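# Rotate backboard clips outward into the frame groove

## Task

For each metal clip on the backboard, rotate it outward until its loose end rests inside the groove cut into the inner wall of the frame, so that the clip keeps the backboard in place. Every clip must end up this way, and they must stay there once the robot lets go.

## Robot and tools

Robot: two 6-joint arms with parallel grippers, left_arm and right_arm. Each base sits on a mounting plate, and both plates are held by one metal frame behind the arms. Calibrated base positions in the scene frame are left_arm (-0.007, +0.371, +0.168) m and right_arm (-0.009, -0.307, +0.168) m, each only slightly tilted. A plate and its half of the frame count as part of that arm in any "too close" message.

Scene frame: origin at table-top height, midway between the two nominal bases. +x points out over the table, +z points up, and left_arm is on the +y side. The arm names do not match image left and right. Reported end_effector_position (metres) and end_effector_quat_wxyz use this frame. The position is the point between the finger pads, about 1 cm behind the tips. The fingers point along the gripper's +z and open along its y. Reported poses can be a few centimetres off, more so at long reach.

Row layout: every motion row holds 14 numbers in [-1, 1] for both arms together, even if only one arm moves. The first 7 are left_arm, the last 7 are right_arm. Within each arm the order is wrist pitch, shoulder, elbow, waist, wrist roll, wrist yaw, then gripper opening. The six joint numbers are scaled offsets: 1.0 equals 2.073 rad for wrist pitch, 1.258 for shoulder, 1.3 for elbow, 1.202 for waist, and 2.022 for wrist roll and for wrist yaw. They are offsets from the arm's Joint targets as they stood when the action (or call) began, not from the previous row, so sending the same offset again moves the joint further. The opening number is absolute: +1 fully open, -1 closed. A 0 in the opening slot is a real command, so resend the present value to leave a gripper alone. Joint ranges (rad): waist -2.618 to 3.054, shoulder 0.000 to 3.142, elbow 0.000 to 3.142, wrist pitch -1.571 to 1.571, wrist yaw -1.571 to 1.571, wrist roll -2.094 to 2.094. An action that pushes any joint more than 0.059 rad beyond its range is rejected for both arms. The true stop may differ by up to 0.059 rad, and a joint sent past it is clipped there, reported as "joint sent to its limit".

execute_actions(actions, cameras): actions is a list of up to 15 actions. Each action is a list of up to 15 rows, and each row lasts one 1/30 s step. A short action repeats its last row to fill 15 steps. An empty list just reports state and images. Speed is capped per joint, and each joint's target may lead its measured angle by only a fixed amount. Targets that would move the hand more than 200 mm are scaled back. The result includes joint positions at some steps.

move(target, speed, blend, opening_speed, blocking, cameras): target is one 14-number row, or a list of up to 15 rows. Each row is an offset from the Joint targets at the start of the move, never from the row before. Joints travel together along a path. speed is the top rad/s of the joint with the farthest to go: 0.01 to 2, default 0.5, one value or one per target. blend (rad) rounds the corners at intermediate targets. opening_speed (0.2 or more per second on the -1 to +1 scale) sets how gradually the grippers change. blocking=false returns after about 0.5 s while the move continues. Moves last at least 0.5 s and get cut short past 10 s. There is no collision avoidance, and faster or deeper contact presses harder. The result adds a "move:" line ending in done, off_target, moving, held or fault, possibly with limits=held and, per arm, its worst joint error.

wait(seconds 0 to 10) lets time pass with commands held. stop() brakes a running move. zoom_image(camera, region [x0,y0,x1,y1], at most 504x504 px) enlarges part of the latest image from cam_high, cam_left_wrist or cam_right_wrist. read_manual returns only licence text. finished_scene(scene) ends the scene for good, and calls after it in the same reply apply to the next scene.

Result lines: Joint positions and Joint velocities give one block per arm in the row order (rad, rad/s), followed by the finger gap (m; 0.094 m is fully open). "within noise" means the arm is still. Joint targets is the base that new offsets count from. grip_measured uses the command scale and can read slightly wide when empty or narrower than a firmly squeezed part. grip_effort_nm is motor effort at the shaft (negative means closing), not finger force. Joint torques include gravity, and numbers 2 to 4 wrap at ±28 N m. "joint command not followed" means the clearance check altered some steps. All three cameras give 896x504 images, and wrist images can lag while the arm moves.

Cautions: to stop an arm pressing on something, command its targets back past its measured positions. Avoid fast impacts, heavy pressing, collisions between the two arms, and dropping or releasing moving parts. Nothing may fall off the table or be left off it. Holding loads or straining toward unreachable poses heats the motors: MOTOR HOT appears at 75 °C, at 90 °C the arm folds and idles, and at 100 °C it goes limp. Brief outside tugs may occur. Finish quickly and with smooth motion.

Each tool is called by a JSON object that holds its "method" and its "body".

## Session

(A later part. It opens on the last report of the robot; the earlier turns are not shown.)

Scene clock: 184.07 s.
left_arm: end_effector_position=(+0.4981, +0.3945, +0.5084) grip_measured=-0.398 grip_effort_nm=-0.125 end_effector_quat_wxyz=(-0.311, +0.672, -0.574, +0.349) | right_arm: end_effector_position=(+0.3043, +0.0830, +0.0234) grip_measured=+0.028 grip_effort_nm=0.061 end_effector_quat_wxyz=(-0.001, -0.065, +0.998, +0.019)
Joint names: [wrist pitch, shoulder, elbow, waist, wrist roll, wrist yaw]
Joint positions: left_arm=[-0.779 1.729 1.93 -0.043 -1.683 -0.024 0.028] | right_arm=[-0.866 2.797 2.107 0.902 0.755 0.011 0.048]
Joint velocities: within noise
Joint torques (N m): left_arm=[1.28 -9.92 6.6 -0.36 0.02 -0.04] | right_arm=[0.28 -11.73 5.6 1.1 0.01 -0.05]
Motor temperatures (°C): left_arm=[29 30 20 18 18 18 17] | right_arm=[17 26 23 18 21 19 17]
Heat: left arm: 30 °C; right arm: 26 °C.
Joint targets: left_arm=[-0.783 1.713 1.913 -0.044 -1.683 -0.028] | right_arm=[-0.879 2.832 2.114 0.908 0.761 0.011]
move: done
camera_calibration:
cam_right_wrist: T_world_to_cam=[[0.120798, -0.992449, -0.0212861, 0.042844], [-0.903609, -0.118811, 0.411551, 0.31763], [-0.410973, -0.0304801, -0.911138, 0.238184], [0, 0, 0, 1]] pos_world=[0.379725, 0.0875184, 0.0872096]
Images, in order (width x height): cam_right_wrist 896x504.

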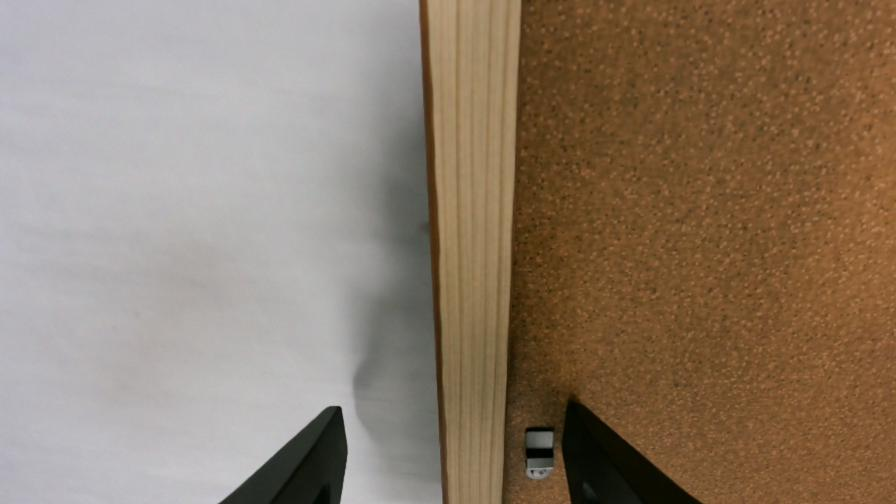

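{"method": "move", "body": {"target": [0,0,0,0,0,0,-0.4,0,0,0,0,0,0,-0.5], "opening_speed": 0.35, "cameras": ["cam_right_wrist"]}}

{"method": "move", "body": {"target": [0,0,0,0,0,0,-0.4,0,0,0,0,0,0,-0.73], "opening_speed": 0.3, "cameras": ["cam_right_wrist"]}}

{"method": "zoom_image", "body": {"camera": "cam_right_wrist", "region": [330, 304, 630, 504]}}

Scene clock: 192.77 s.
left_arm: end_effector_position=(+0.4981, +0.3945, +0.5084) grip_measured=-0.398 grip_effort_nm=-0.129 end_effector_quat_wxyz=(-0.311, +0.672, -0.574, +0.349) | right_arm: end_effector_position=(+0.3038, +0.0751, +0.0227) grip_measured=-0.497 grip_effort_nm=-0.193 end_effector_quat_wxyz=(+0.000, -0.065, +0.998, +0.000)
Joint names: [wrist pitch, shoulder, elbow, waist, wrist roll, wrist yaw]
Joint positions: left_arm=[-0.779 1.729 1.93 -0.043 -1.683 -0.024 0.028] | right_arm=[-0.891 2.798 2.107 0.902 0.755 0.037 0.024]
Joint velocities: within noise
Joint torques (N m): left_arm=[1.27 -9.94 6.45 -0.35 0.02 -0.02] | right_arm=[0.48 -11.78 5.57 1.16 0.02 -0.31]
Motor temperatures (°C): left_arm=[29 31 20 18 18 18 17] | right_arm=[17 26 22 18 21 19 17]
Heat: left arm: 31 °C; right arm: 26 °C.
Joint targets: left_arm=[-0.783 1.713 1.913 -0.044 -1.683 -0.028] | right_arm=[-0.879 2.833 2.114 0.908 0.761 0.011]
move: done
camera_calibration:
cam_right_wrist: T_world_to_cam=[[0.121457, -0.992482, 0.0151183, 0.0340779], [-0.905146, -0.104492, 0.412058, 0.315933], [-0.40738, -0.0637314, -0.911032, 0.238531], [0, 0, 0, 1]] pos_world=[0.379, 0.0820361, 0.0866111]
Images, in order (width x height): cam_right_wrist 896x504.

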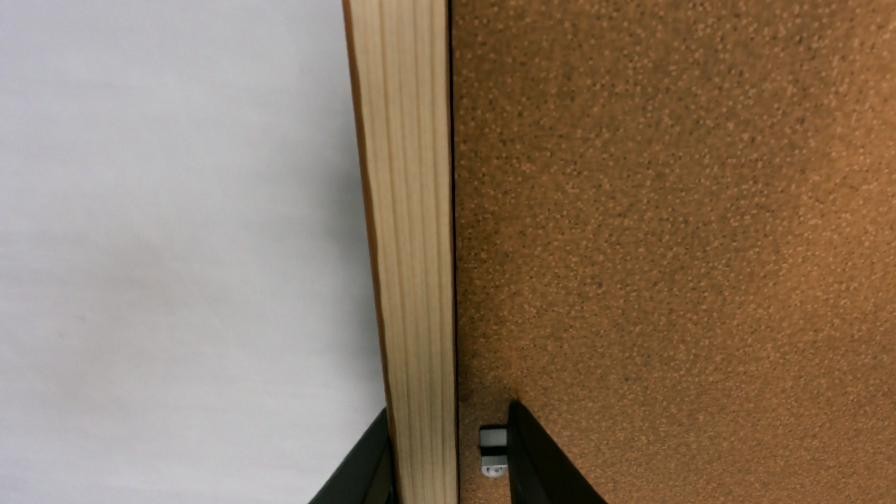

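Scene clock: 193.73 s.
left_arm: end_effector_position=(+0.4981, +0.3945, +0.5084) grip_measured=-0.398 grip_effort_nm=-0.125 end_effector_quat_wxyz=(-0.311, +0.672, -0.574, +0.349) | right_arm: end_effector_position=(+0.3037, +0.0798, +0.0227) grip_measured=-0.727 grip_effort_nm=-0.208 end_effector_quat_wxyz=(-0.002, -0.065, +0.998, +0.011)
Joint names: [wrist pitch, shoulder, elbow, waist, wrist roll, wrist yaw]
Joint positions: left_arm=[-0.779 1.729 1.93 -0.043 -1.683 -0.024 0.028] | right_arm=[-0.877 2.798 2.107 0.902 0.755 0.02 0.013]
Joint velocities: within noise
Joint torques (N m): left_arm=[1.27 -9.84 6.57 -0.35 0.04 0] | right_arm=[0.36 -11.79 5.59 1.16 0.02 -0.11]
Motor temperatures (°C): left_arm=[29 31 20 18 18 18 17] | right_arm=[17 26 22 18 21 19 17]
Heat: left arm: 31 °C; right arm: 26 °C.
Joint targets: left_arm=[-0.783 1.713 1.913 -0.044 -1.683 -0.028] | right_arm=[-0.879 2.833 2.114 0.908 0.761 0.011]
move: done
camera_calibration:
cam_right_wrist: T_world_to_cam=[[0.121055, -0.992621, -0.00703694, 0.0393494], [-0.903392, -0.113106, 0.41363, 0.316384], [-0.411374, -0.043715, -0.910418, 0.238416], [0, 0, 0, 1]] pos_world=[0.379133, 0.0852662, 0.0864696]
Images, in order (width x height): cam_right_wrist 896x504.

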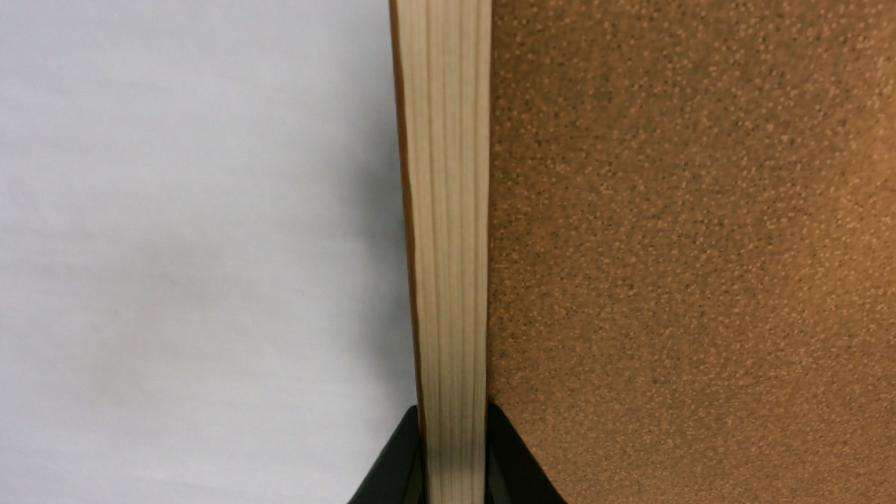

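Scaled by 1.680.

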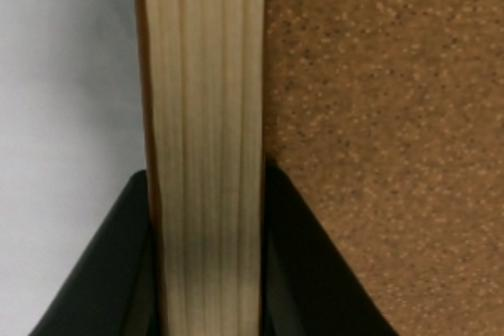

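{"method": "move", "body": {"target": [0,0,0,0,0,0,-0.4,0,0,0,0,0,0,-0.4], "opening_speed": 0.5, "cameras": []}}

{"method": "move", "body": {"target": [0,0,0,0,0,0,-0.4,0,-0.08,0,0,0,0,-0.4], "cameras": ["cam_right_wrist"]}}

Scene clock: 223.83 s.
left_arm: end_effector_position=(+0.4981, +0.3945, +0.5084) grip_measured=-0.398 grip_effort_nm=-0.129 end_effector_quat_wxyz=(-0.311, +0.672, -0.574, +0.349) | right_arm: end_effector_position=(+0.3030, +0.0840, +0.0229) grip_measured=-0.402 grip_effort_nm=0.081 end_effector_quat_wxyz=(-0.003, -0.066, +0.998, +0.020)
Joint names: [wrist pitch, shoulder, elbow, waist, wrist roll, wrist yaw]
Joint positions: left_arm=[-0.779 1.729 1.93 -0.043 -1.683 -0.024 0.028] | right_arm=[-0.865 2.798 2.107 0.904 0.755 0.007 0.028]
Joint velocities: within noise
Joint torques (N m): left_arm=[1.26 -9.83 6.45 -0.16 0.02 -0.04] | right_arm=[0.27 -11.78 5.67 1.02 0.03 0]
Motor temperatures (°C): left_arm=[30 31 20 18 18 18 17] | right_arm=[17 28 22 18 21 19 17]
Heat: left arm: 31 °C; right arm: 28 °C.
Joint targets: left_arm=[-0.783 1.713 1.913 -0.044 -1.683 -0.028] | right_arm=[-0.879 2.833 2.114 0.908 0.761 0.011]
move: done
No camera images: "cameras" was empty.

Scene clock: 224.73 s.
left_arm: end_effector_position=(+0.4981, +0.3945, +0.5084) grip_measured=-0.398 grip_effort_nm=-0.120 end_effector_quat_wxyz=(-0.311, +0.672, -0.574, +0.349) | right_arm: end_effector_position=(+0.3068, +0.0878, +0.0356) grip_measured=-0.402 grip_effort_nm=0.066 end_effector_quat_wxyz=(+0.004, -0.065, +0.997, +0.027)
Joint names: [wrist pitch, shoulder, elbow, waist, wrist roll, wrist yaw]
Joint positions: left_arm=[-0.779 1.729 1.93 -0.043 -1.683 -0.024 0.028] | right_arm=[-0.871 2.772 2.107 0.904 0.755 0.007 0.028]
Joint velocities: within noise
Joint torques (N m): left_arm=[1.25 -9.89 6.54 -0.29 0.03 -0.03] | right_arm=[0.36 -18.77 5.65 1.01 0.01 0]
Motor temperatures (°C): left_arm=[30 31 20 18 18 18 17] | right_arm=[17 28 22 18 21 19 17]
Heat: left arm: 31 °C; right arm: 28 °C.
Joint targets: left_arm=[-0.783 1.713 1.913 -0.044 -1.683 -0.028] | right_arm=[-0.879 2.732 2.114 0.908 0.761 0.011]
move: off_target (right_arm); right_arm: the shoulder is farthest, 0.039 rad from its target
camera_calibration:
cam_right_wrist: T_world_to_cam=[[0.122341, -0.991748, -0.0383168, 0.0477237], [-0.907564, -0.127415, 0.400115, 0.3178], [-0.401696, -0.0141757, -0.915664, 0.246359], [0, 0, 0, 1]] pos_world=[0.381546, 0.0913147, 0.100254]
Images, in order (width x height): cam_right_wrist 896x504.

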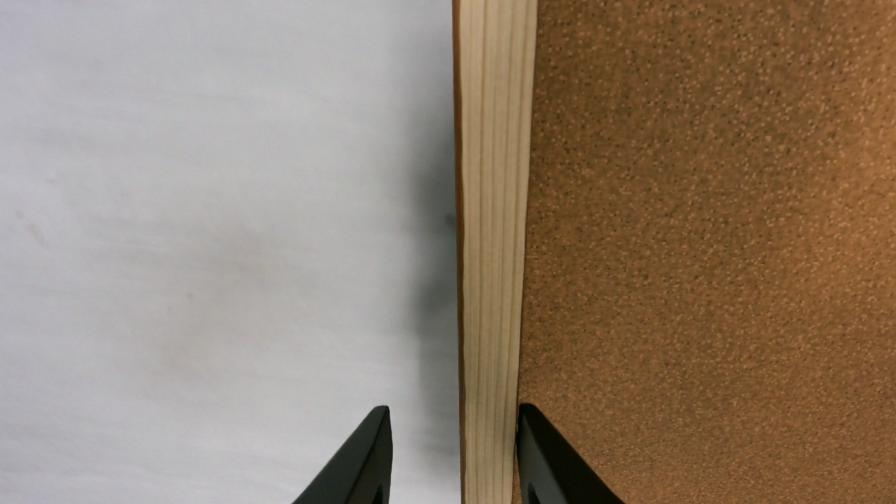

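{"method": "move", "body": {"target": [0,0,0,0,0,0,-0.4,0,-0.12,0,0,0,0,0.03], "cameras": ["cam_right_wrist"]}}

Scene clock: 230.00 s.
left_arm: end_effector_position=(+0.4981, +0.3945, +0.5084) grip_measured=-0.398 grip_effort_nm=-0.120 end_effector_quat_wxyz=(-0.311, +0.672, -0.574, +0.349) | right_arm: end_effector_position=(+0.3313, +0.1126, +0.1237) grip_measured=+0.028 grip_effort_nm=0.056 end_effector_quat_wxyz=(+0.062, -0.063, +0.992, +0.089)
Joint names: [wrist pitch, shoulder, elbow, waist, wrist roll, wrist yaw]
Joint positions: left_arm=[-0.779 1.729 1.93 -0.043 -1.683 -0.024 0.028] | right_arm=[-0.877 2.597 2.107 0.904 0.755 0.007 0.048]
Joint velocities: within noise
Joint torques (N m): left_arm=[1.27 -9.96 6.49 -0.29 0.03 -0.05] | right_arm=[0.71 -16.28 6.13 0.95 0.02 -0.01]
Motor temperatures (°C): left_arm=[30 31 20 18 18 18 17] | right_arm=[17 29 22 18 21 19 17]
Heat: left arm: 31 °C; right arm: 29 °C.
Joint targets: left_arm=[-0.783 1.713 1.913 -0.044 -1.683 -0.028] | right_arm=[-0.879 2.581 2.114 0.908 0.761 0.011]
move: done
camera_calibration:
cam_right_wrist: T_world_to_cam=[[0.126191, -0.979994, -0.153908, 0.084386], [-0.944824, -0.166012, 0.282395, 0.339239], [-0.302296, 0.10978, -0.946872, 0.294231], [0, 0, 0, 1]] pos_world=[0.398817, 0.106715, 0.195787]
Images, in order (width x height): cam_right_wrist 896x504.

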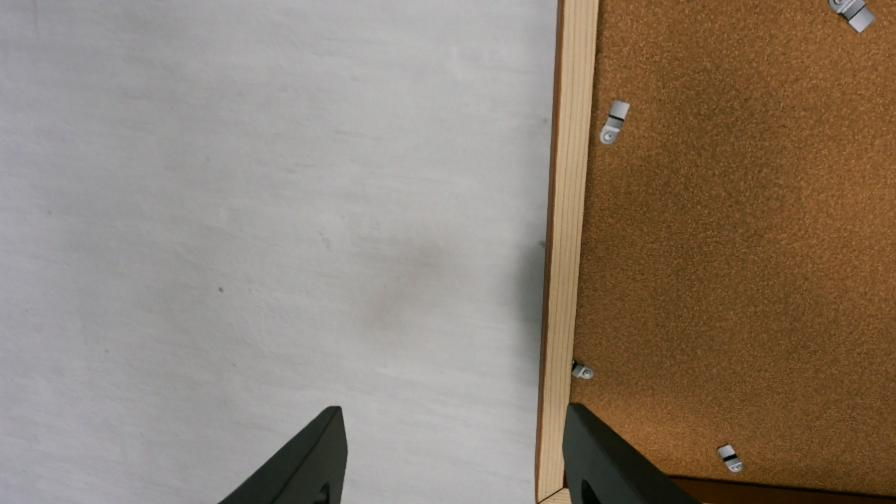

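{"method": "zoom_image", "body": {"camera": "cam_right_wrist", "region": [520, 320, 640, 420]}}

Scaled by 4.200.

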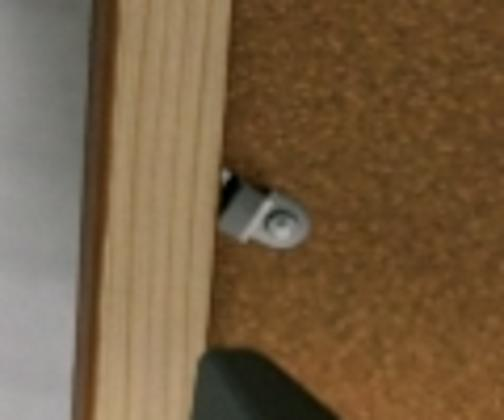

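{"method": "move", "body": {"target": [0,0,0,0,0,0,-0.4,0.015,0.087,-0.0446,-0.005,-0.003,0,0.03], "cameras": ["cam_right_wrist"]}}

Scene clock: 256.03 s.
left_arm: end_effector_position=(+0.4981, +0.3945, +0.5084) grip_measured=-0.398 grip_effort_nm=-0.129 end_effector_quat_wxyz=(-0.311, +0.672, -0.574, +0.349) | right_arm: end_effector_position=(+0.3116, +0.0922, +0.0617) grip_measured=+0.028 grip_effort_nm=0.056 end_effector_quat_wxyz=(+0.020, -0.065, +0.997, +0.045)
Joint names: [wrist pitch, shoulder, elbow, waist, wrist roll, wrist yaw]
Joint positions: left_arm=[-0.779 1.729 1.93 -0.043 -1.683 -0.024 0.028] | right_arm=[-0.853 2.695 2.059 0.904 0.755 0.007 0.048]
Joint velocities: within noise
Joint torques (N m): left_arm=[1.25 -9.96 6.48 -0.28 -0.01 0] | right_arm=[0.58 -15.27 5.09 0.42 -0.04 -0.01]
Motor temperatures (°C): left_arm=[30 31 20 18 18 18 17] | right_arm=[17 32 23 18 21 19 17]
Heat: left arm: 31 °C; right arm: 32 °C.
Joint targets: left_arm=[-0.783 1.713 1.913 -0.044 -1.683 -0.028] | right_arm=[-0.848 2.690 2.056 0.902 0.755 0.011]
move: done
camera_calibration:
cam_right_wrist: T_world_to_cam=[[0.122175, -0.989966, -0.0709907, 0.0543086], [-0.919272, -0.139836, 0.367948, 0.319034], [-0.374183, 0.0203058, -0.927133, 0.261205], [0, 0, 0, 1]] pos_world=[0.384383, 0.0930721, 0.128639]
Images, in order (width x height): cam_right_wrist 896x504.

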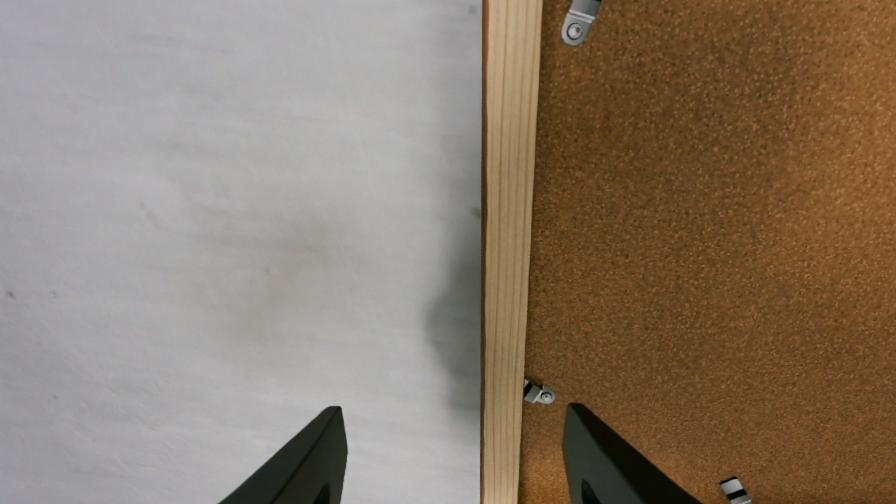

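{"method": "move", "body": {"target": [0,0,0,0,0,0,-0.4,0,0.05,0,-0.0083,0,0,0.03], "cameras": ["cam_right_wrist"]}}

Scene clock: 260.93 s.
left_arm: end_effector_position=(+0.4981, +0.3945, +0.5084) grip_measured=-0.398 grip_effort_nm=-0.120 end_effector_quat_wxyz=(-0.311, +0.672, -0.574, +0.349) | right_arm: end_effector_position=(+0.3055, +0.0814, +0.0359) grip_measured=+0.028 grip_effort_nm=0.061 end_effector_quat_wxyz=(+0.003, -0.062, +0.998, +0.026)
Joint names: [wrist pitch, shoulder, elbow, waist, wrist roll, wrist yaw]
Joint positions: left_arm=[-0.779 1.729 1.93 -0.043 -1.683 -0.024 0.028] | right_arm=[-0.851 2.748 2.059 0.898 0.755 0.007 0.048]
Joint velocities: within noise
Joint torques (N m): left_arm=[1.26 -9.92 6.64 -0.36 0 0] | right_arm=[0.48 -14.32 4.9 0.08 -0.05 0.01]
Motor temperatures (°C): left_arm=[31 31 20 18 18 18 17] | right_arm=[17 31 23 18 21 19 17]
Heat: left arm: 31 °C; right arm: 31 °C.
Joint targets: left_arm=[-0.783 1.713 1.913 -0.044 -1.683 -0.028] | right_arm=[-0.848 2.753 2.056 0.892 0.755 0.011]
move: done
camera_calibration:
cam_right_wrist: T_world_to_cam=[[0.116339, -0.992573, -0.0355664, 0.0433132], [-0.907252, -0.120775, 0.402873, 0.314925], [-0.404176, -0.0146022, -0.914565, 0.246825], [0, 0, 0, 1]] pos_world=[0.380438, 0.0846307, 0.100403]
Images, in order (width x height): cam_right_wrist 896x504.

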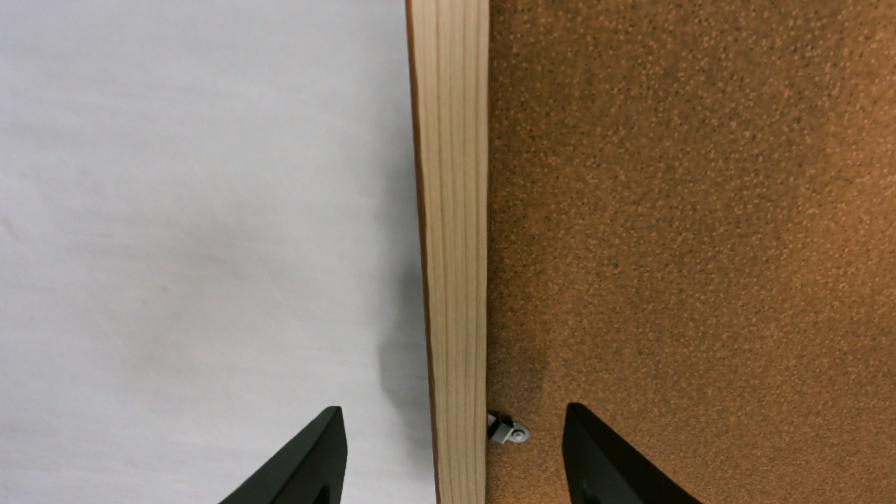

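{"method": "move", "body": {"target": [0,0,0,0,0,0,-0.4,-0.006,0.035,0.018,-0.003,0.003,0,0.03], "cameras": ["cam_right_wrist"]}}

Scene clock: 266.53 s.
left_arm: end_effector_position=(+0.4981, +0.3945, +0.5084) grip_measured=-0.398 grip_effort_nm=-0.129 end_effector_quat_wxyz=(-0.311, +0.672, -0.574, +0.349) | right_arm: end_effector_position=(+0.3016, +0.0767, +0.0239) grip_measured=+0.028 grip_effort_nm=0.056 end_effector_quat_wxyz=(-0.006, -0.062, +0.998, +0.017)
Joint names: [wrist pitch, shoulder, elbow, waist, wrist roll, wrist yaw]
Joint positions: left_arm=[-0.779 1.729 1.93 -0.043 -1.683 -0.024 0.028] | right_arm=[-0.853 2.774 2.062 0.897 0.755 0.007 0.048]
Joint velocities: within noise
Joint torques (N m): left_arm=[1.27 -9.72 6.49 -0.35 0.04 -0.07] | right_arm=[0.32 -12.77 6.27 -0.14 0.01 -0.03]
Motor temperatures (°C): left_arm=[31 31 20 18 18 18 17] | right_arm=[17 31 23 18 21 19 17]
Heat: left arm: 31 °C; right arm: 31 °C.
Joint targets: left_arm=[-0.783 1.713 1.913 -0.044 -1.683 -0.028] | right_arm=[-0.860 2.797 2.079 0.888 0.761 0.010]
move: done
camera_calibration:
cam_right_wrist: T_world_to_cam=[[0.115724, -0.993106, -0.0186789, 0.0384912], [-0.90065, -0.112843, 0.419639, 0.312748], [-0.418854, -0.0317393, -0.907499, 0.239733], [0, 0, 0, 1]] pos_world=[0.377635, 0.0811264, 0.0870355]
Images, in order (width x height): cam_right_wrist 896x504.

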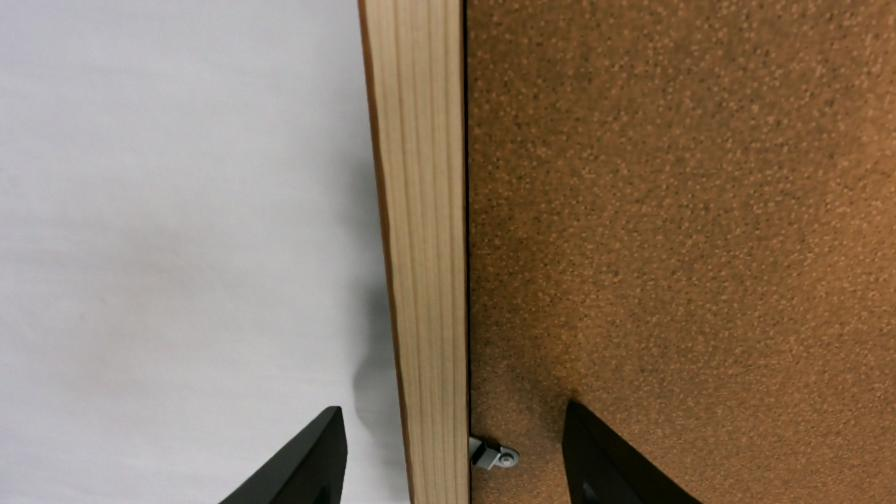

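{"method": "move", "body": {"target": [[0,0,0,0,0,0,-0.4,-0.013,-0.055,0.036,0.0175,-0.001,0,0.03],[0,0,0,0,0,0,-0.4,-0.013,0.026,0.036,0.0175,-0.001,0,0.03]], "cameras": ["cam_right_wrist"]}}

Scene clock: 275.63 s.
left_arm: end_effector_position=(+0.4981, +0.3945, +0.5084) grip_measured=-0.398 grip_effort_nm=-0.125 end_effector_quat_wxyz=(-0.311, +0.672, -0.574, +0.349) | right_arm: end_effector_position=(+0.3030, +0.0832, +0.0237) grip_measured=+0.028 grip_effort_nm=0.061 end_effector_quat_wxyz=(-0.004, -0.065, +0.998, +0.018)
Joint names: [wrist pitch, shoulder, elbow, waist, wrist roll, wrist yaw]
Joint positions: left_arm=[-0.779 1.729 1.93 -0.043 -1.683 -0.024 0.028] | right_arm=[-0.874 2.799 2.112 0.903 0.755 0.007 0.048]
Joint velocities: within noise
Joint torques (N m): left_arm=[1.26 -9.94 6.52 -0.24 0 0] | right_arm=[0.27 -12.08 6.08 1.25 0 0]
Motor temperatures (°C): left_arm=[31 31 20 18 18 18 17] | right_arm=[17 30 23 18 21 19 17]
Heat: left arm: 31 °C; right arm: 30 °C.
Joint targets: left_arm=[-0.783 1.713 1.913 -0.044 -1.683 -0.028] | right_arm=[-0.887 2.830 2.126 0.909 0.758 0.011]
move: done
camera_calibration:
cam_right_wrist: T_world_to_cam=[[0.122074, -0.992295, -0.0211684, 0.042842], [-0.900912, -0.119731, 0.41716, 0.31553], [-0.41648, -0.0318534, -0.908587, 0.239699], [0, 0, 0, 1]] pos_world=[0.378865, 0.0879258, 0.0870673]
Images, in order (width x height): cam_right_wrist 896x504.

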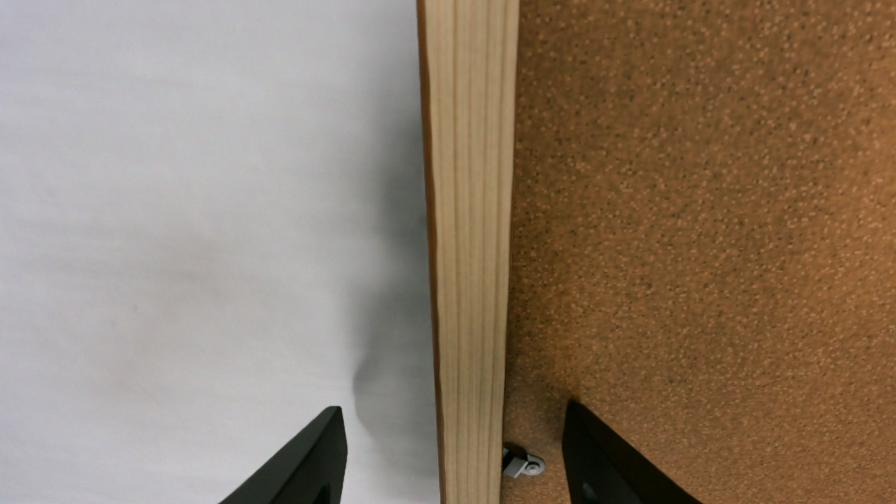

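{"method": "move", "body": {"target": [0,0,0,0,0,0,-0.4,0,0,0,0,0,0,-0.5], "opening_speed": 0.35, "cameras": []}}

{"method": "move", "body": {"target": [0,0,0,0,0,0,-0.4,0,0,0,0,0,0,-0.73], "opening_speed": 0.35, "cameras": ["cam_right_wrist"]}}

{"method": "move", "body": {"target": [0,0,0,0,0,0,-0.4,0,0,0,0,0,0,-0.2], "opening_speed": 0.7, "cameras": ["cam_right_wrist"]}}

{"method": "move", "body": {"target": [0,0,0,0,0,0,-0.4,0,-0.1,0,0,0,0,-0.0], "cameras": ["cam_right_wrist"]}}

Scene clock: 283.63 s.
left_arm: end_effector_position=(+0.4981, +0.3945, +0.5084) grip_measured=-0.398 grip_effort_nm=-0.120 end_effector_quat_wxyz=(-0.311, +0.672, -0.574, +0.349) | right_arm: end_effector_position=(+0.3012, +0.0787, +0.0233) grip_measured=-0.498 grip_effort_nm=-0.159 end_effector_quat_wxyz=(-0.008, -0.066, +0.998, +0.009)
Joint names: [wrist pitch, shoulder, elbow, waist, wrist roll, wrist yaw]
Joint positions: left_arm=[-0.779 1.729 1.93 -0.043 -1.683 -0.024 0.028] | right_arm=[-0.892 2.799 2.112 0.903 0.755 0.015 0.024]
Joint velocities: within noise
Joint torques (N m): left_arm=[1.23 -9.98 6.61 -0.25 -0.02 -0.02] | right_arm=[0.43 -12.15 6.08 1.2 -0.01 -0.07]
Motor temperatures (°C): left_arm=[31 31 20 18 18 18 17] | right_arm=[17 30 23 18 21 19 17]
Heat: left arm: 31 °C; right arm: 30 °C.
Joint targets: left_arm=[-0.783 1.713 1.913 -0.044 -1.683 -0.028] | right_arm=[-0.887 2.830 2.126 0.909 0.758 0.011]
move: done
No camera images: "cameras" was empty.

Scene clock: 284.50 s.
left_arm: end_effector_position=(+0.4981, +0.3945, +0.5084) grip_measured=-0.398 grip_effort_nm=-0.120 end_effector_quat_wxyz=(-0.311, +0.672, -0.574, +0.349) | right_arm: end_effector_position=(+0.3017, +0.0796, +0.0233) grip_measured=-0.728 grip_effort_nm=-0.178 end_effector_quat_wxyz=(-0.007, -0.065, +0.998, +0.011)
Joint names: [wrist pitch, shoulder, elbow, waist, wrist roll, wrist yaw]
Joint positions: left_arm=[-0.779 1.729 1.93 -0.043 -1.683 -0.024 0.028] | right_arm=[-0.888 2.799 2.112 0.903 0.755 0.014 0.013]
Joint velocities: within noise
Joint torques (N m): left_arm=[1.26 -9.89 6.41 -0.29 0.04 0.03] | right_arm=[0.39 -12.16 6.12 1.22 0.01 -0.08]
Motor temperatures (°C): left_arm=[31 31 20 18 18 18 17] | right_arm=[17 30 23 18 21 19 17]
Heat: left arm: 31 °C; right arm: 30 °C.
Joint targets: left_arm=[-0.783 1.713 1.913 -0.044 -1.683 -0.028] | right_arm=[-0.887 2.830 2.126 0.909 0.758 0.011]
move: done
camera_calibration:
cam_right_wrist: T_world_to_cam=[[0.122479, -0.992453, -0.005915, 0.0389468], [-0.89937, -0.113508, 0.422197, 0.313037], [-0.419682, -0.0463907, -0.906485, 0.240713], [0, 0, 0, 1]] pos_world=[0.377789, 0.085352, 0.0862698]
Images, in order (width x height): cam_right_wrist 896x504.

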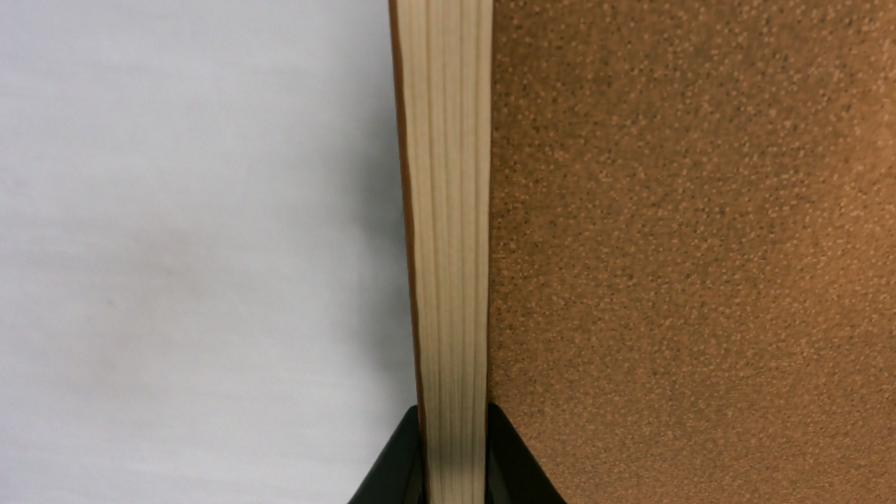

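Scene clock: 285.47 s.
left_arm: end_effector_position=(+0.4981, +0.3945, +0.5084) grip_measured=-0.398 grip_effort_nm=-0.129 end_effector_quat_wxyz=(-0.311, +0.672, -0.574, +0.349) | right_arm: end_effector_position=(+0.3014, +0.0807, +0.0233) grip_measured=-0.202 grip_effort_nm=0.071 end_effector_quat_wxyz=(-0.008, -0.065, +0.998, +0.013)
Joint names: [wrist pitch, shoulder, elbow, waist, wrist roll, wrist yaw]
Joint positions: left_arm=[-0.779 1.729 1.93 -0.043 -1.683 -0.024 0.028] | right_arm=[-0.885 2.799 2.112 0.903 0.755 0.009 0.037]
Joint velocities: within noise
Joint torques (N m): left_arm=[1.27 -9.94 6.52 -0.28 0.03 -0.03] | right_arm=[0.36 -12.19 6.12 1.21 -0.01 -0.02]
Motor temperatures (°C): left_arm=[31 31 20 18 18 18 17] | right_arm=[17 30 23 18 21 19 17]
Heat: left arm: 31 °C; right arm: 30 °C.
Joint targets: left_arm=[-0.783 1.713 1.913 -0.044 -1.683 -0.028] | right_arm=[-0.887 2.830 2.126 0.909 0.758 0.010]
move: done
camera_calibration:
cam_right_wrist: T_world_to_cam=[[0.122397, -0.992413, -0.0116191, 0.0402477], [-0.898341, -0.115757, 0.423774, 0.3127], [-0.421904, -0.0414309, -0.905694, 0.24091], [0, 0, 0, 1]] pos_world=[0.377626, 0.0861206, 0.0861439]
Images, in order (width x height): cam_right_wrist 896x504.

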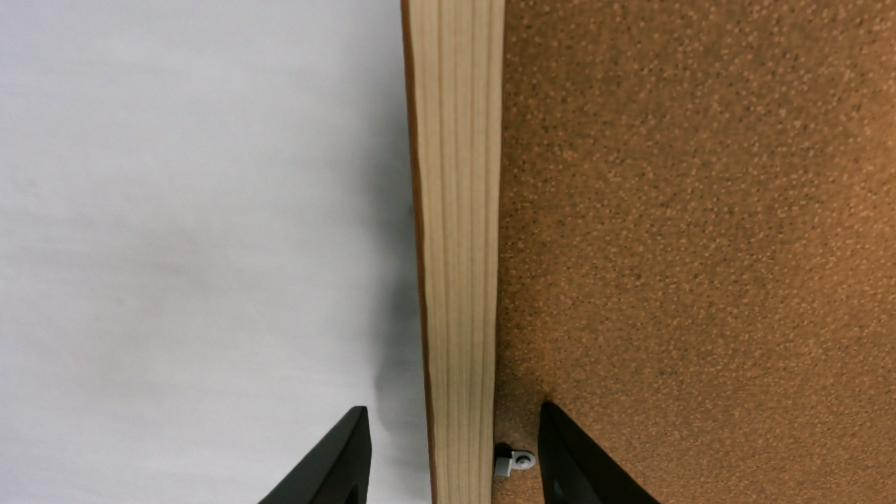

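Scene clock: 286.37 s.
left_arm: end_effector_position=(+0.4981, +0.3945, +0.5084) grip_measured=-0.398 grip_effort_nm=-0.120 end_effector_quat_wxyz=(-0.311, +0.672, -0.574, +0.349) | right_arm: end_effector_position=(+0.3125, +0.0924, +0.0550) grip_measured=-0.002 grip_effort_nm=0.061 end_effector_quat_wxyz=(+0.014, -0.065, +0.997, +0.037)
Joint names: [wrist pitch, shoulder, elbow, waist, wrist roll, wrist yaw]
Joint positions: left_arm=[-0.779 1.729 1.93 -0.043 -1.683 -0.024 0.028] | right_arm=[-0.886 2.734 2.112 0.903 0.755 0.009 0.047]
Joint velocities: within noise
Joint torques (N m): left_arm=[1.25 -9.87 6.52 -0.31 0 -0.01] | right_arm=[0.49 -17.83 6.31 1.22 -0.01 -0.02]
Motor temperatures (°C): left_arm=[31 31 20 18 18 18 17] | right_arm=[17 30 23 18 21 19 17]
Heat: left arm: 31 °C; right arm: 30 °C.
Joint targets: left_arm=[-0.783 1.713 1.913 -0.044 -1.683 -0.028] | right_arm=[-0.887 2.704 2.126 0.909 0.758 0.010]
move: done
camera_calibration:
cam_right_wrist: T_world_to_cam=[[0.121323, -0.991008, -0.0564268, 0.0535288], [-0.915133, -0.133691, 0.380341, 0.319893], [-0.384464, 0.00549382, -0.923123, 0.259729], [0, 0, 0, 1]] pos_world=[0.386107, 0.0943872, 0.121114]
Images, in order (width x height): cam_right_wrist 896x504.

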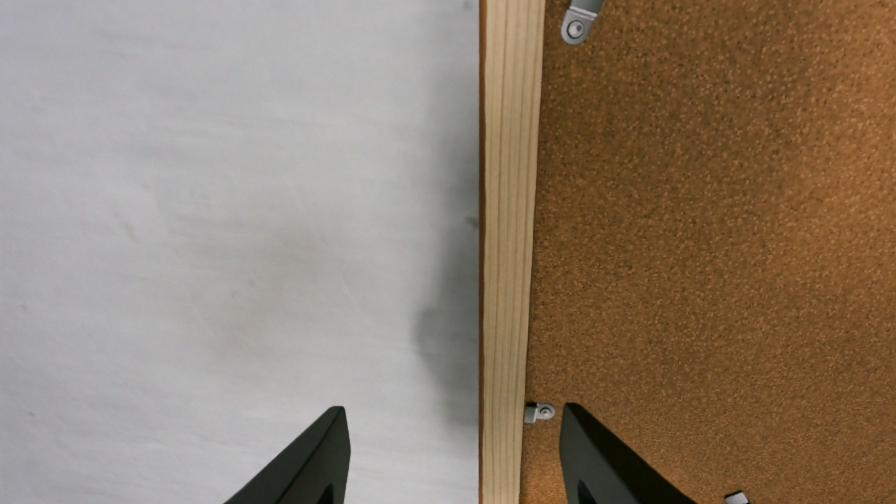

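{"method": "move", "body": {"target": [[0,0,0,0,0,0,-0.4,0,-0.1,0,0,0,0,0.03],[0,0,0,0,0,0,-0.4,-0.006,-0.1,-0.023,-0.351,-0.206,0,0.03],[0,0,0,0,0,0,-0.4,-0.006,0.022,-0.023,-0.351,-0.206,0,0.03]], "speed": [0.4,0.6,0.3], "blend": 0.05, "cameras": ["cam_right_wrist"]}}

Scene clock: 328.33 s.
left_arm: end_effector_position=(+0.4981, +0.3945, +0.5084) grip_measured=-0.398 grip_effort_nm=-0.125 end_effector_quat_wxyz=(-0.311, +0.672, -0.574, +0.349) | right_arm: end_effector_position=(+0.4407, -0.0779, +0.0453) grip_measured=+0.028 grip_effort_nm=0.061 end_effector_quat_wxyz=(+0.010, -0.056, +0.998, +0.022)
Joint names: [wrist pitch, shoulder, elbow, waist, wrist roll, wrist yaw]
Joint positions: left_arm=[-0.779 1.729 1.93 -0.043 -1.683 -0.024 0.028] | right_arm=[-0.9 2.731 2.102 0.48 0.35 0.008 0.048]
Joint velocities: within noise
Joint torques (N m): left_arm=[1.26 -9.88 6.56 -0.29 0.03 0] | right_arm=[0.43 -14.8 4.85 1.29 -0.1 -0.02]
Motor temperatures (°C): left_arm=[31 32 20 18 18 18 17] | right_arm=[17 32 23 18 21 19 17]
Heat: left arm: 32 °C; right arm: 32 °C.
Joint targets: left_arm=[-0.783 1.713 1.913 -0.044 -1.683 -0.028] | right_arm=[-0.900 2.732 2.096 0.487 0.342 0.011]
move: done
camera_calibration:
cam_right_wrist: T_world_to_cam=[[0.104054, -0.994227, -0.0261642, -0.125381], [-0.914629, -0.105991, 0.390152, 0.419636], [-0.390673, -0.0166664, -0.920378, 0.301845], [0, 0, 0, 1]] pos_world=[0.514781, -0.0751493, 0.110809]
Images, in order (width x height): cam_right_wrist 896x504.

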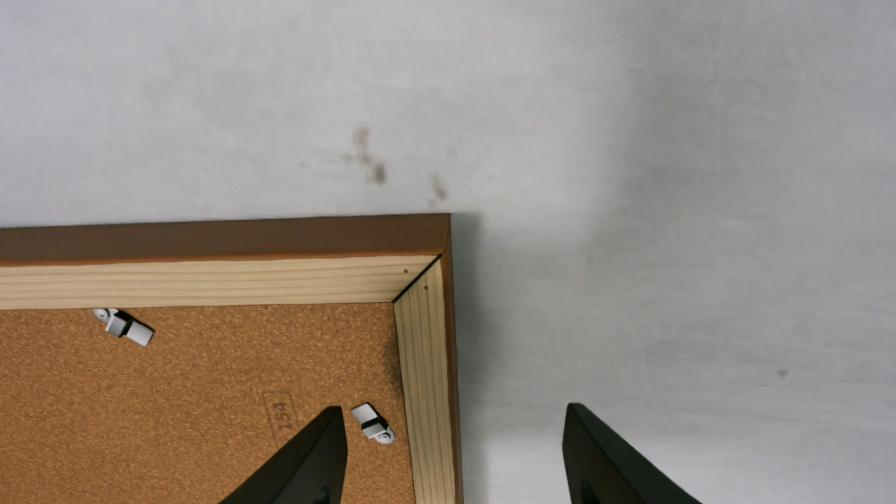

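{"method": "move", "body": {"target": [0,0,0,0,0,0,-0.4,-0.017,0.03,0.0615,0.011,0.010,0,0.03], "cameras": ["cam_right_wrist"]}}

Scene clock: 340.77 s.
left_arm: end_effector_position=(+0.4981, +0.3945, +0.5084) grip_measured=-0.398 grip_effort_nm=-0.125 end_effector_quat_wxyz=(-0.311, +0.672, -0.574, +0.349) | right_arm: end_effector_position=(+0.4398, -0.0712, +0.0441) grip_measured=+0.028 grip_effort_nm=0.066 end_effector_quat_wxyz=(+0.007, -0.060, +0.998, +0.020)
Joint names: [wrist pitch, shoulder, elbow, waist, wrist roll, wrist yaw]
Joint positions: left_arm=[-0.779 1.729 1.93 -0.043 -1.683 -0.024 0.028] | right_arm=[-0.926 2.755 2.144 0.493 0.355 0.008 0.048]
Joint velocities: within noise
Joint torques (N m): left_arm=[1.24 -9.83 6.5 -0.23 0.02 -0.01] | right_arm=[0.33 -13.7 7.54 1.39 0.05 -0.02]
Motor temperatures (°C): left_arm=[31 32 20 18 18 18 17] | right_arm=[17 33 23 18 21 19 17]
Heat: left arm: 32 °C; right arm: 33 °C.
Joint targets: left_arm=[-0.783 1.713 1.913 -0.044 -1.683 -0.028] | right_arm=[-0.935 2.769 2.176 0.500 0.362 0.011]
move: done
camera_calibration:
cam_right_wrist: T_world_to_cam=[[0.111774, -0.993452, -0.0236698, -0.122079], [-0.911035, -0.111956, 0.39684, 0.417636], [-0.396891, -0.0227923, -0.917583, 0.302643], [0, 0, 0, 1]] pos_world=[0.514242, -0.0676245, 0.109076]
Images, in order (width x height): cam_right_wrist 896x504.

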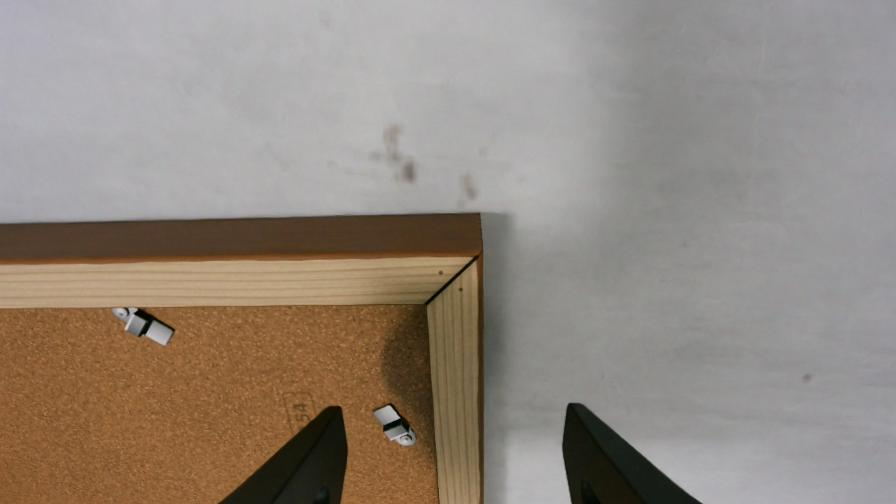

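{"method": "move", "body": {"target": [0,0,0,0,0,0,-0.4,0,0.035,0.0,0,0,0,0.03], "cameras": ["cam_right_wrist"]}}

Scene clock: 345.57 s.
left_arm: end_effector_position=(+0.4981, +0.3945, +0.5084) grip_measured=-0.398 grip_effort_nm=-0.125 end_effector_quat_wxyz=(-0.311, +0.672, -0.574, +0.349) | right_arm: end_effector_position=(+0.4305, -0.0747, +0.0240) grip_measured=+0.028 grip_effort_nm=0.061 end_effector_quat_wxyz=(-0.013, -0.060, +0.998, +0.013)
Joint names: [wrist pitch, shoulder, elbow, waist, wrist roll, wrist yaw]
Joint positions: left_arm=[-0.779 1.729 1.93 -0.043 -1.683 -0.024 0.028] | right_arm=[-0.93 2.8 2.152 0.493 0.357 0.006 0.048]
Joint velocities: within noise
Joint torques (N m): left_arm=[1.28 -9.73 6.49 -0.21 0.04 -0.03] | right_arm=[0.29 -13.75 6.83 1.36 0.03 0]
Motor temperatures (°C): left_arm=[31 32 20 18 18 18 17] | right_arm=[17 32 23 18 21 19 17]
Heat: left arm: 32 °C; right arm: 32 °C.
Joint targets: left_arm=[-0.783 1.713 1.913 -0.044 -1.683 -0.028] | right_arm=[-0.935 2.814 2.176 0.500 0.362 0.011]
move: done
camera_calibration:
cam_right_wrist: T_world_to_cam=[[0.110882, -0.993777, -0.0106439, -0.124927], [-0.895348, -0.104536, 0.432925, 0.409741], [-0.431344, -0.0384736, -0.901367, 0.29377], [0, 0, 0, 1]] pos_world=[0.507428, -0.0700143, 0.086078]
Images, in order (width x height): cam_right_wrist 896x504.

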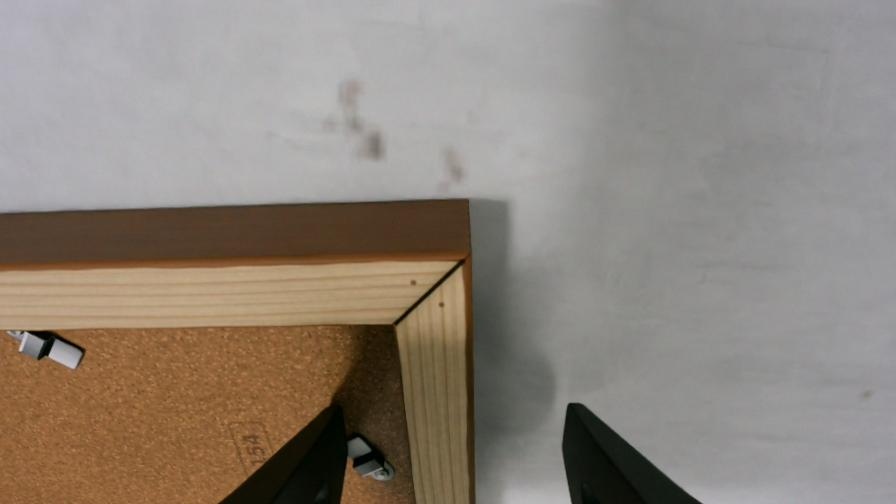

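{"method": "move", "body": {"target": [0,0,0,0,0,0,-0.4,0,0.014,0,0,0,0,-0.5], "opening_speed": 0.35, "cameras": ["cam_right_wrist"]}}

{"method": "move", "body": {"target": [0,0,0,0,0,0,-0.4,0,0,0,0,0,0,-0.73], "opening_speed": 0.35, "cameras": ["cam_right_wrist"]}}

{"method": "move", "body": {"target": [0,0,0,0,0,0,-0.4,0,0,0,0,0,0,-0.1], "opening_speed": 0.7, "cameras": ["cam_right_wrist"]}}

Scene clock: 353.03 s.
left_arm: end_effector_position=(+0.4981, +0.3945, +0.5084) grip_measured=-0.398 grip_effort_nm=-0.120 end_effector_quat_wxyz=(-0.311, +0.672, -0.574, +0.349) | right_arm: end_effector_position=(+0.4296, -0.0720, +0.0230) grip_measured=-0.498 grip_effort_nm=-0.159 end_effector_quat_wxyz=(-0.014, -0.061, +0.998, +0.016)
Joint names: [wrist pitch, shoulder, elbow, waist, wrist roll, wrist yaw]
Joint positions: left_arm=[-0.779 1.729 1.93 -0.043 -1.683 -0.024 0.028] | right_arm=[-0.929 2.804 2.156 0.496 0.357 -0.001 0.024]
Joint velocities: within noise
Joint torques (N m): left_arm=[1.26 -9.95 6.56 -0.29 0.04 -0.02] | right_arm=[0.29 -12.59 6.6 1.11 0.03 0.07]
Motor temperatures (°C): left_arm=[32 32 20 18 18 18 17] | right_arm=[17 31 23 18 21 19 17]
Heat: left arm: 32 °C; right arm: 31 °C.
Joint targets: left_arm=[-0.783 1.713 1.913 -0.044 -1.683 -0.028] | right_arm=[-0.935 2.831 2.176 0.500 0.362 0.010]
move: done
camera_calibration:
cam_right_wrist: T_world_to_cam=[[0.113773, -0.993357, -0.0172499, -0.123246], [-0.893852, -0.109924, 0.434677, 0.40858], [-0.433686, -0.0340356, -0.900421, 0.293857], [0, 0, 0, 1]] pos_world=[0.506674, -0.0675124, 0.0848682]
Images, in order (width x height): cam_right_wrist 896x504.

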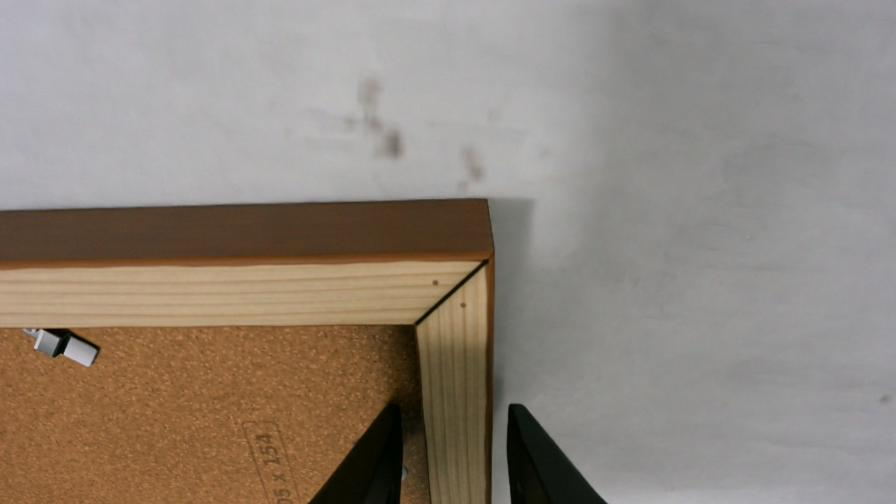

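Scene clock: 353.90 s.
left_arm: end_effector_position=(+0.4981, +0.3945, +0.5084) grip_measured=-0.398 grip_effort_nm=-0.125 end_effector_quat_wxyz=(-0.311, +0.672, -0.574, +0.349) | right_arm: end_effector_position=(+0.4295, -0.0724, +0.0230) grip_measured=-0.727 grip_effort_nm=-0.217 end_effector_quat_wxyz=(-0.014, -0.061, +0.998, +0.015)
Joint names: [wrist pitch, shoulder, elbow, waist, wrist roll, wrist yaw]
Joint positions: left_arm=[-0.779 1.729 1.93 -0.043 -1.683 -0.024 0.028] | right_arm=[-0.93 2.804 2.156 0.496 0.357 0.001 0.013]
Joint velocities: within noise
Joint torques (N m): left_arm=[1.25 -9.85 6.57 -0.35 0.04 -0.01] | right_arm=[0.3 -12.59 6.6 1.1 0.03 0.07]
Motor temperatures (°C): left_arm=[32 32 20 18 18 18 17] | right_arm=[17 31 23 18 21 19 17]
Heat: left arm: 32 °C; right arm: 31 °C.
Joint targets: left_arm=[-0.783 1.713 1.913 -0.044 -1.683 -0.028] | right_arm=[-0.935 2.831 2.176 0.500 0.362 0.011]
move: done
camera_calibration:
cam_right_wrist: T_world_to_cam=[[0.11384, -0.993385, -0.0150608, -0.123746], [-0.893786, -0.109022, 0.435041, 0.40848], [-0.433805, -0.036064, -0.900285, 0.293693], [0, 0, 0, 1]] pos_world=[0.506586, -0.0678024, 0.0848382]
Images, in order (width x height): cam_right_wrist 896x504.

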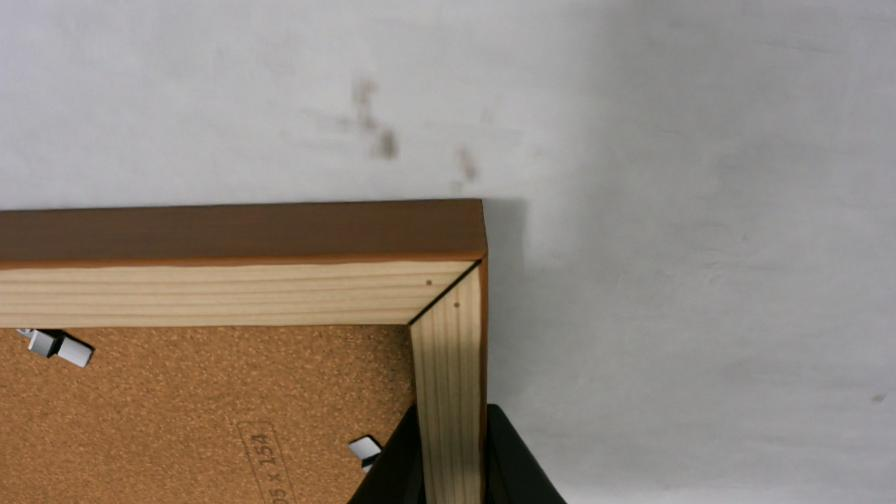

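Scene clock: 355.03 s.
left_arm: end_effector_position=(+0.4981, +0.3945, +0.5084) grip_measured=-0.398 grip_effort_nm=-0.129 end_effector_quat_wxyz=(-0.311, +0.672, -0.574, +0.349) | right_arm: end_effector_position=(+0.4298, -0.0768, +0.0229) grip_measured=-0.102 grip_effort_nm=0.076 end_effector_quat_wxyz=(-0.013, -0.061, +0.998, +0.003)
Joint names: [wrist pitch, shoulder, elbow, waist, wrist roll, wrist yaw]
Joint positions: left_arm=[-0.779 1.729 1.93 -0.043 -1.683 -0.024 0.028] | right_arm=[-0.938 2.804 2.156 0.496 0.357 0.024 0.042]
Joint velocities: within noise
Joint torques (N m): left_arm=[1.27 -9.91 6.57 -0.24 0.03 -0.02] | right_arm=[0.35 -12.53 6.54 1.07 0.02 -0.17]
Motor temperatures (°C): left_arm=[32 32 20 18 18 18 17] | right_arm=[17 31 23 18 21 19 17]
Heat: left arm: 32 °C; right arm: 31 °C.
Joint targets: left_arm=[-0.783 1.713 1.913 -0.044 -1.683 -0.028] | right_arm=[-0.935 2.831 2.176 0.500 0.362 0.010]
move: done
camera_calibration:
cam_right_wrist: T_world_to_cam=[[0.114521, -0.993384, 0.00854018, -0.128969], [-0.895434, -0.0994985, 0.433932, 0.409723], [-0.430212, -0.0573415, -0.900905, 0.290409], [0, 0, 0, 1]] pos_world=[0.506588, -0.0706964, 0.0849406]
Images, in order (width x height): cam_right_wrist 896x504.

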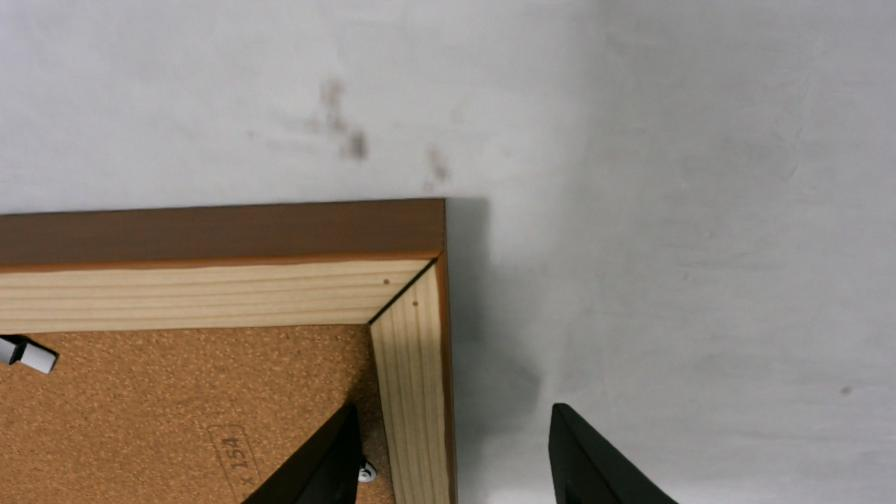

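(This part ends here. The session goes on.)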